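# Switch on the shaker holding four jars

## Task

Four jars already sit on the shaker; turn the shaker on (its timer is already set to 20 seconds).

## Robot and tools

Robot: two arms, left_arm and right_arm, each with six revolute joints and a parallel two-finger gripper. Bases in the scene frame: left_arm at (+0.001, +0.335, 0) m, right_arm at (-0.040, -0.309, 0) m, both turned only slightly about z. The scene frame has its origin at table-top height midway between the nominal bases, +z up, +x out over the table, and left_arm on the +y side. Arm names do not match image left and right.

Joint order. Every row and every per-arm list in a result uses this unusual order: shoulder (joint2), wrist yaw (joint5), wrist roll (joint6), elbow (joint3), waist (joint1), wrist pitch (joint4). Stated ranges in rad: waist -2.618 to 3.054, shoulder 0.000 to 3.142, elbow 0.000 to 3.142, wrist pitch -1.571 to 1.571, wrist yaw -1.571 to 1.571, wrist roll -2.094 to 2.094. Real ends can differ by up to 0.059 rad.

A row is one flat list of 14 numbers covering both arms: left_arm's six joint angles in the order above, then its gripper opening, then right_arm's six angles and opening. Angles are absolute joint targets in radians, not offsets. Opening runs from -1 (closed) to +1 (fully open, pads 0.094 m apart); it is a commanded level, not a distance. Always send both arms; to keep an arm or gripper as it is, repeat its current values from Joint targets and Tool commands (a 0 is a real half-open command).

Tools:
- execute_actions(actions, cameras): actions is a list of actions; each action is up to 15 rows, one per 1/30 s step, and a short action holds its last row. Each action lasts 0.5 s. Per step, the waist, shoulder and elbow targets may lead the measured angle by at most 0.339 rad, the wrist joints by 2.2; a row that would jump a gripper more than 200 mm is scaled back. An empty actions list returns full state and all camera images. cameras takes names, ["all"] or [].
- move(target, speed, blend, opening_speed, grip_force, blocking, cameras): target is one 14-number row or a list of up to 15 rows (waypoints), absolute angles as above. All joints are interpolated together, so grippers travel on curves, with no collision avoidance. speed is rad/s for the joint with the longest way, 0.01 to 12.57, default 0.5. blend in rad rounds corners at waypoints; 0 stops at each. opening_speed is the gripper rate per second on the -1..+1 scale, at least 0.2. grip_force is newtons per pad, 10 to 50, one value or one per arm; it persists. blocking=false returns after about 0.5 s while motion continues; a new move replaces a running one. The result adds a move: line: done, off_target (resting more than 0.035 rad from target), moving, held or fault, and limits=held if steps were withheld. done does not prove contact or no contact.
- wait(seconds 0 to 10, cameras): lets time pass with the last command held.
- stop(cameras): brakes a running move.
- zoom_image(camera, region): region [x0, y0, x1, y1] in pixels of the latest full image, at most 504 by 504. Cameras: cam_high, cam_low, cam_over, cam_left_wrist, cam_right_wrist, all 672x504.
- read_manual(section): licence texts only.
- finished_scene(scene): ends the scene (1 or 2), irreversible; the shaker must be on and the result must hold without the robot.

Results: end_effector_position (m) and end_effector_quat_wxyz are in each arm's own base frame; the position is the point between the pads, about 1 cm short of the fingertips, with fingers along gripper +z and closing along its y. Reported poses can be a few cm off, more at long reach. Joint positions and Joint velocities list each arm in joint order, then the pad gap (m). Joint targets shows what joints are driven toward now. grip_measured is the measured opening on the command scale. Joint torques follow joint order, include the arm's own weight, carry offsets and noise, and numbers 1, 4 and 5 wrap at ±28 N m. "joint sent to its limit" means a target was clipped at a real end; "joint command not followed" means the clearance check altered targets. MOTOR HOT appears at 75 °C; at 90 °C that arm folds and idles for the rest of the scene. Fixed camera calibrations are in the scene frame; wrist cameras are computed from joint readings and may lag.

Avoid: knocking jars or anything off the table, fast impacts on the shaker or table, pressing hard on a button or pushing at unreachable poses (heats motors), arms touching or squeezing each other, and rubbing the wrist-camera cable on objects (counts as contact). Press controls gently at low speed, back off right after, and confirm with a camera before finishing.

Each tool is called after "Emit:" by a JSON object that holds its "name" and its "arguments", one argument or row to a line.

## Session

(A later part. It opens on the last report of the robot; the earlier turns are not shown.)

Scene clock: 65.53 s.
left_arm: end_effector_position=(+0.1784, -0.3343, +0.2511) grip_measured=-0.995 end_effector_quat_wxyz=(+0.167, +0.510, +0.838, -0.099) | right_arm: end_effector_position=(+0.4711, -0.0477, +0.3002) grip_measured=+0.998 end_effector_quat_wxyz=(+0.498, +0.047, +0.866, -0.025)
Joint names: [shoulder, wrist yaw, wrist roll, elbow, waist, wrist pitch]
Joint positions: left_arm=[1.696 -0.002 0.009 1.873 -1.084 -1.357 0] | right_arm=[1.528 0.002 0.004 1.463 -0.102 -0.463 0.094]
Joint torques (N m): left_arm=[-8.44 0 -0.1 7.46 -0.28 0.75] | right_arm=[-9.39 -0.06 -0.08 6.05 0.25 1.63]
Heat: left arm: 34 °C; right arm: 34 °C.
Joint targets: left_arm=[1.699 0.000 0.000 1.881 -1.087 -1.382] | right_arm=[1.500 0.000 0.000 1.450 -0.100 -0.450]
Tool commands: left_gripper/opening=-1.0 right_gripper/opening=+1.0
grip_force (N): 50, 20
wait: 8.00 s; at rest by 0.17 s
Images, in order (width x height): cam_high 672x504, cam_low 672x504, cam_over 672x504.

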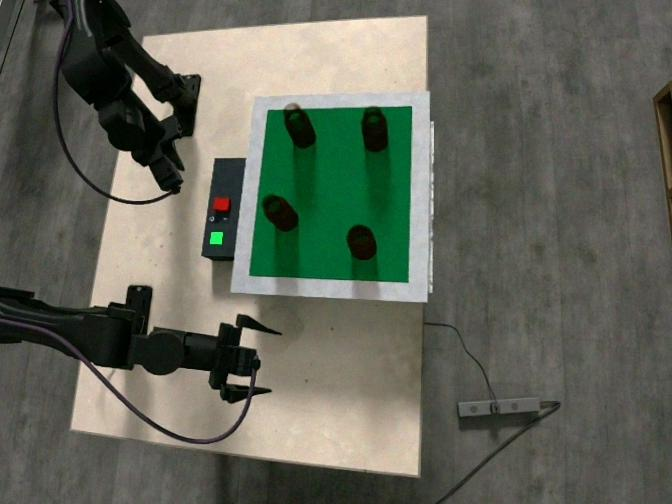

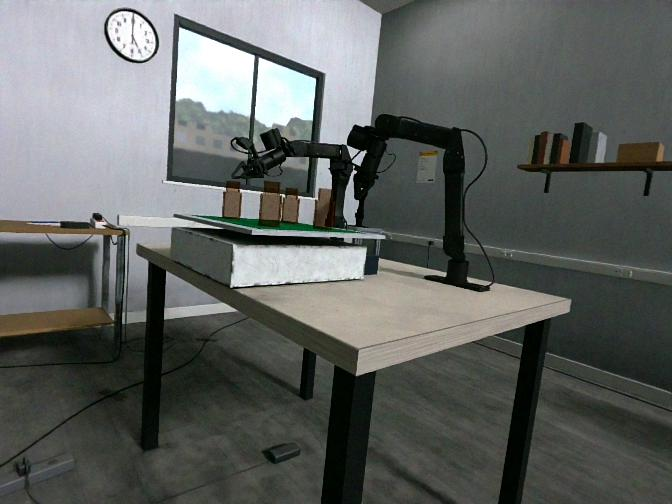

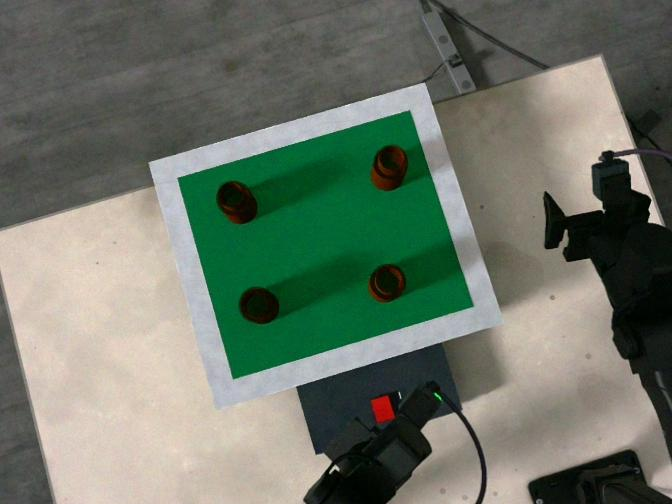

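Emit:
{"name": "wait", "arguments": {
  "seconds": 1.5,
  "cameras": ["cam_over"]
}}

Emit:
{"name": "wait", "arguments": {
  "seconds": 0.7,
  "cameras": ["cam_over"]
}}

Scene clock: 67.10 s.
left_arm: end_effector_position=(+0.1784, -0.3343, +0.2511) grip_measured=-0.995 end_effector_quat_wxyz=(+0.167, +0.510, +0.838, -0.099) | right_arm: end_effector_position=(+0.4711, -0.0477, +0.3002) grip_measured=+0.998 end_effector_quat_wxyz=(+0.498, +0.047, +0.866, -0.025)
Joint names: [shoulder, wrist yaw, wrist roll, elbow, waist, wrist pitch]
Joint positions: left_arm=[1.696 -0.002 0.009 1.873 -1.084 -1.357 0] | right_arm=[1.528 0.002 0.004 1.463 -0.102 -0.463 0.094]
Joint torques (N m): left_arm=[-8.44 0.02 -0.11 7.46 -0.27 0.74] | right_arm=[-9.4 -0.03 -0.08 6.16 0.32 1.63]
Heat: left arm: 34 °C; right arm: 34 °C.
Joint targets: left_arm=[1.699 0.000 0.000 1.881 -1.087 -1.382] | right_arm=[1.500 0.000 0.000 1.450 -0.100 -0.450]
Tool commands: left_gripper/opening=-1.0 right_gripper/opening=+1.0
grip_force (N): 50, 20
wait: 1.50 s; at rest by 0.10 s
Images, in order (width x height): cam_over 672x504.

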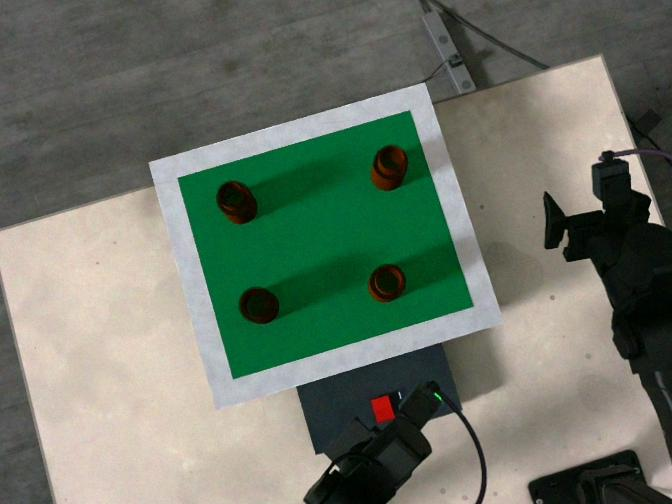

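Scene clock: 67.80 s.
left_arm: end_effector_position=(+0.1784, -0.3343, +0.2511) grip_measured=-0.995 end_effector_quat_wxyz=(+0.167, +0.510, +0.838, -0.099) | right_arm: end_effector_position=(+0.4711, -0.0477, +0.3002) grip_measured=+0.998 end_effector_quat_wxyz=(+0.498, +0.047, +0.866, -0.025)
Joint names: [shoulder, wrist yaw, wrist roll, elbow, waist, wrist pitch]
Joint positions: left_arm=[1.696 -0.002 0.009 1.873 -1.084 -1.357 0] | right_arm=[1.528 0.002 0.004 1.463 -0.102 -0.463 0.094]
Joint torques (N m): left_arm=[-8.46 0 -0.11 7.49 -0.29 0.75] | right_arm=[-9.48 -0.03 -0.06 5.97 0.27 1.64]
Heat: left arm: 34 °C; right arm: 34 °C.
Joint targets: left_arm=[1.699 0.000 0.000 1.881 -1.087 -1.382] | right_arm=[1.500 0.000 0.000 1.450 -0.100 -0.450]
Tool commands: left_gripper/opening=-1.0 right_gripper/opening=+1.0
grip_force (N): 50, 20
wait: 0.70 s; at rest by 0.17 s
Images, in order (width x height): cam_over 672x504.

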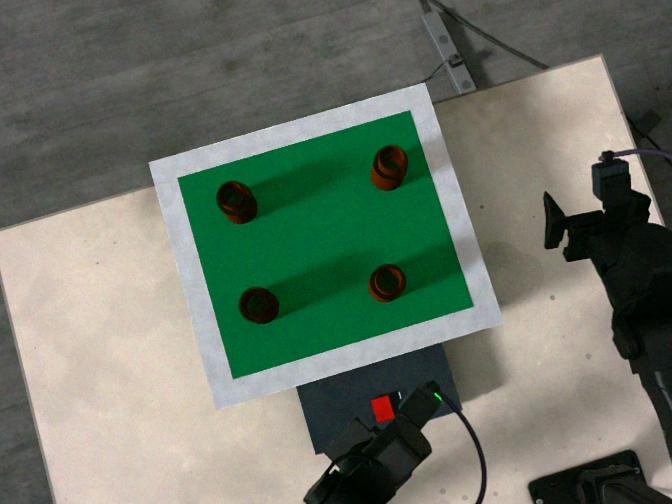

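Shaker has stopped; all jars upright.

Emit:
{"name": "finished_scene", "arguments": {
  "scene": 2
}}

The scene is finished: the task was done.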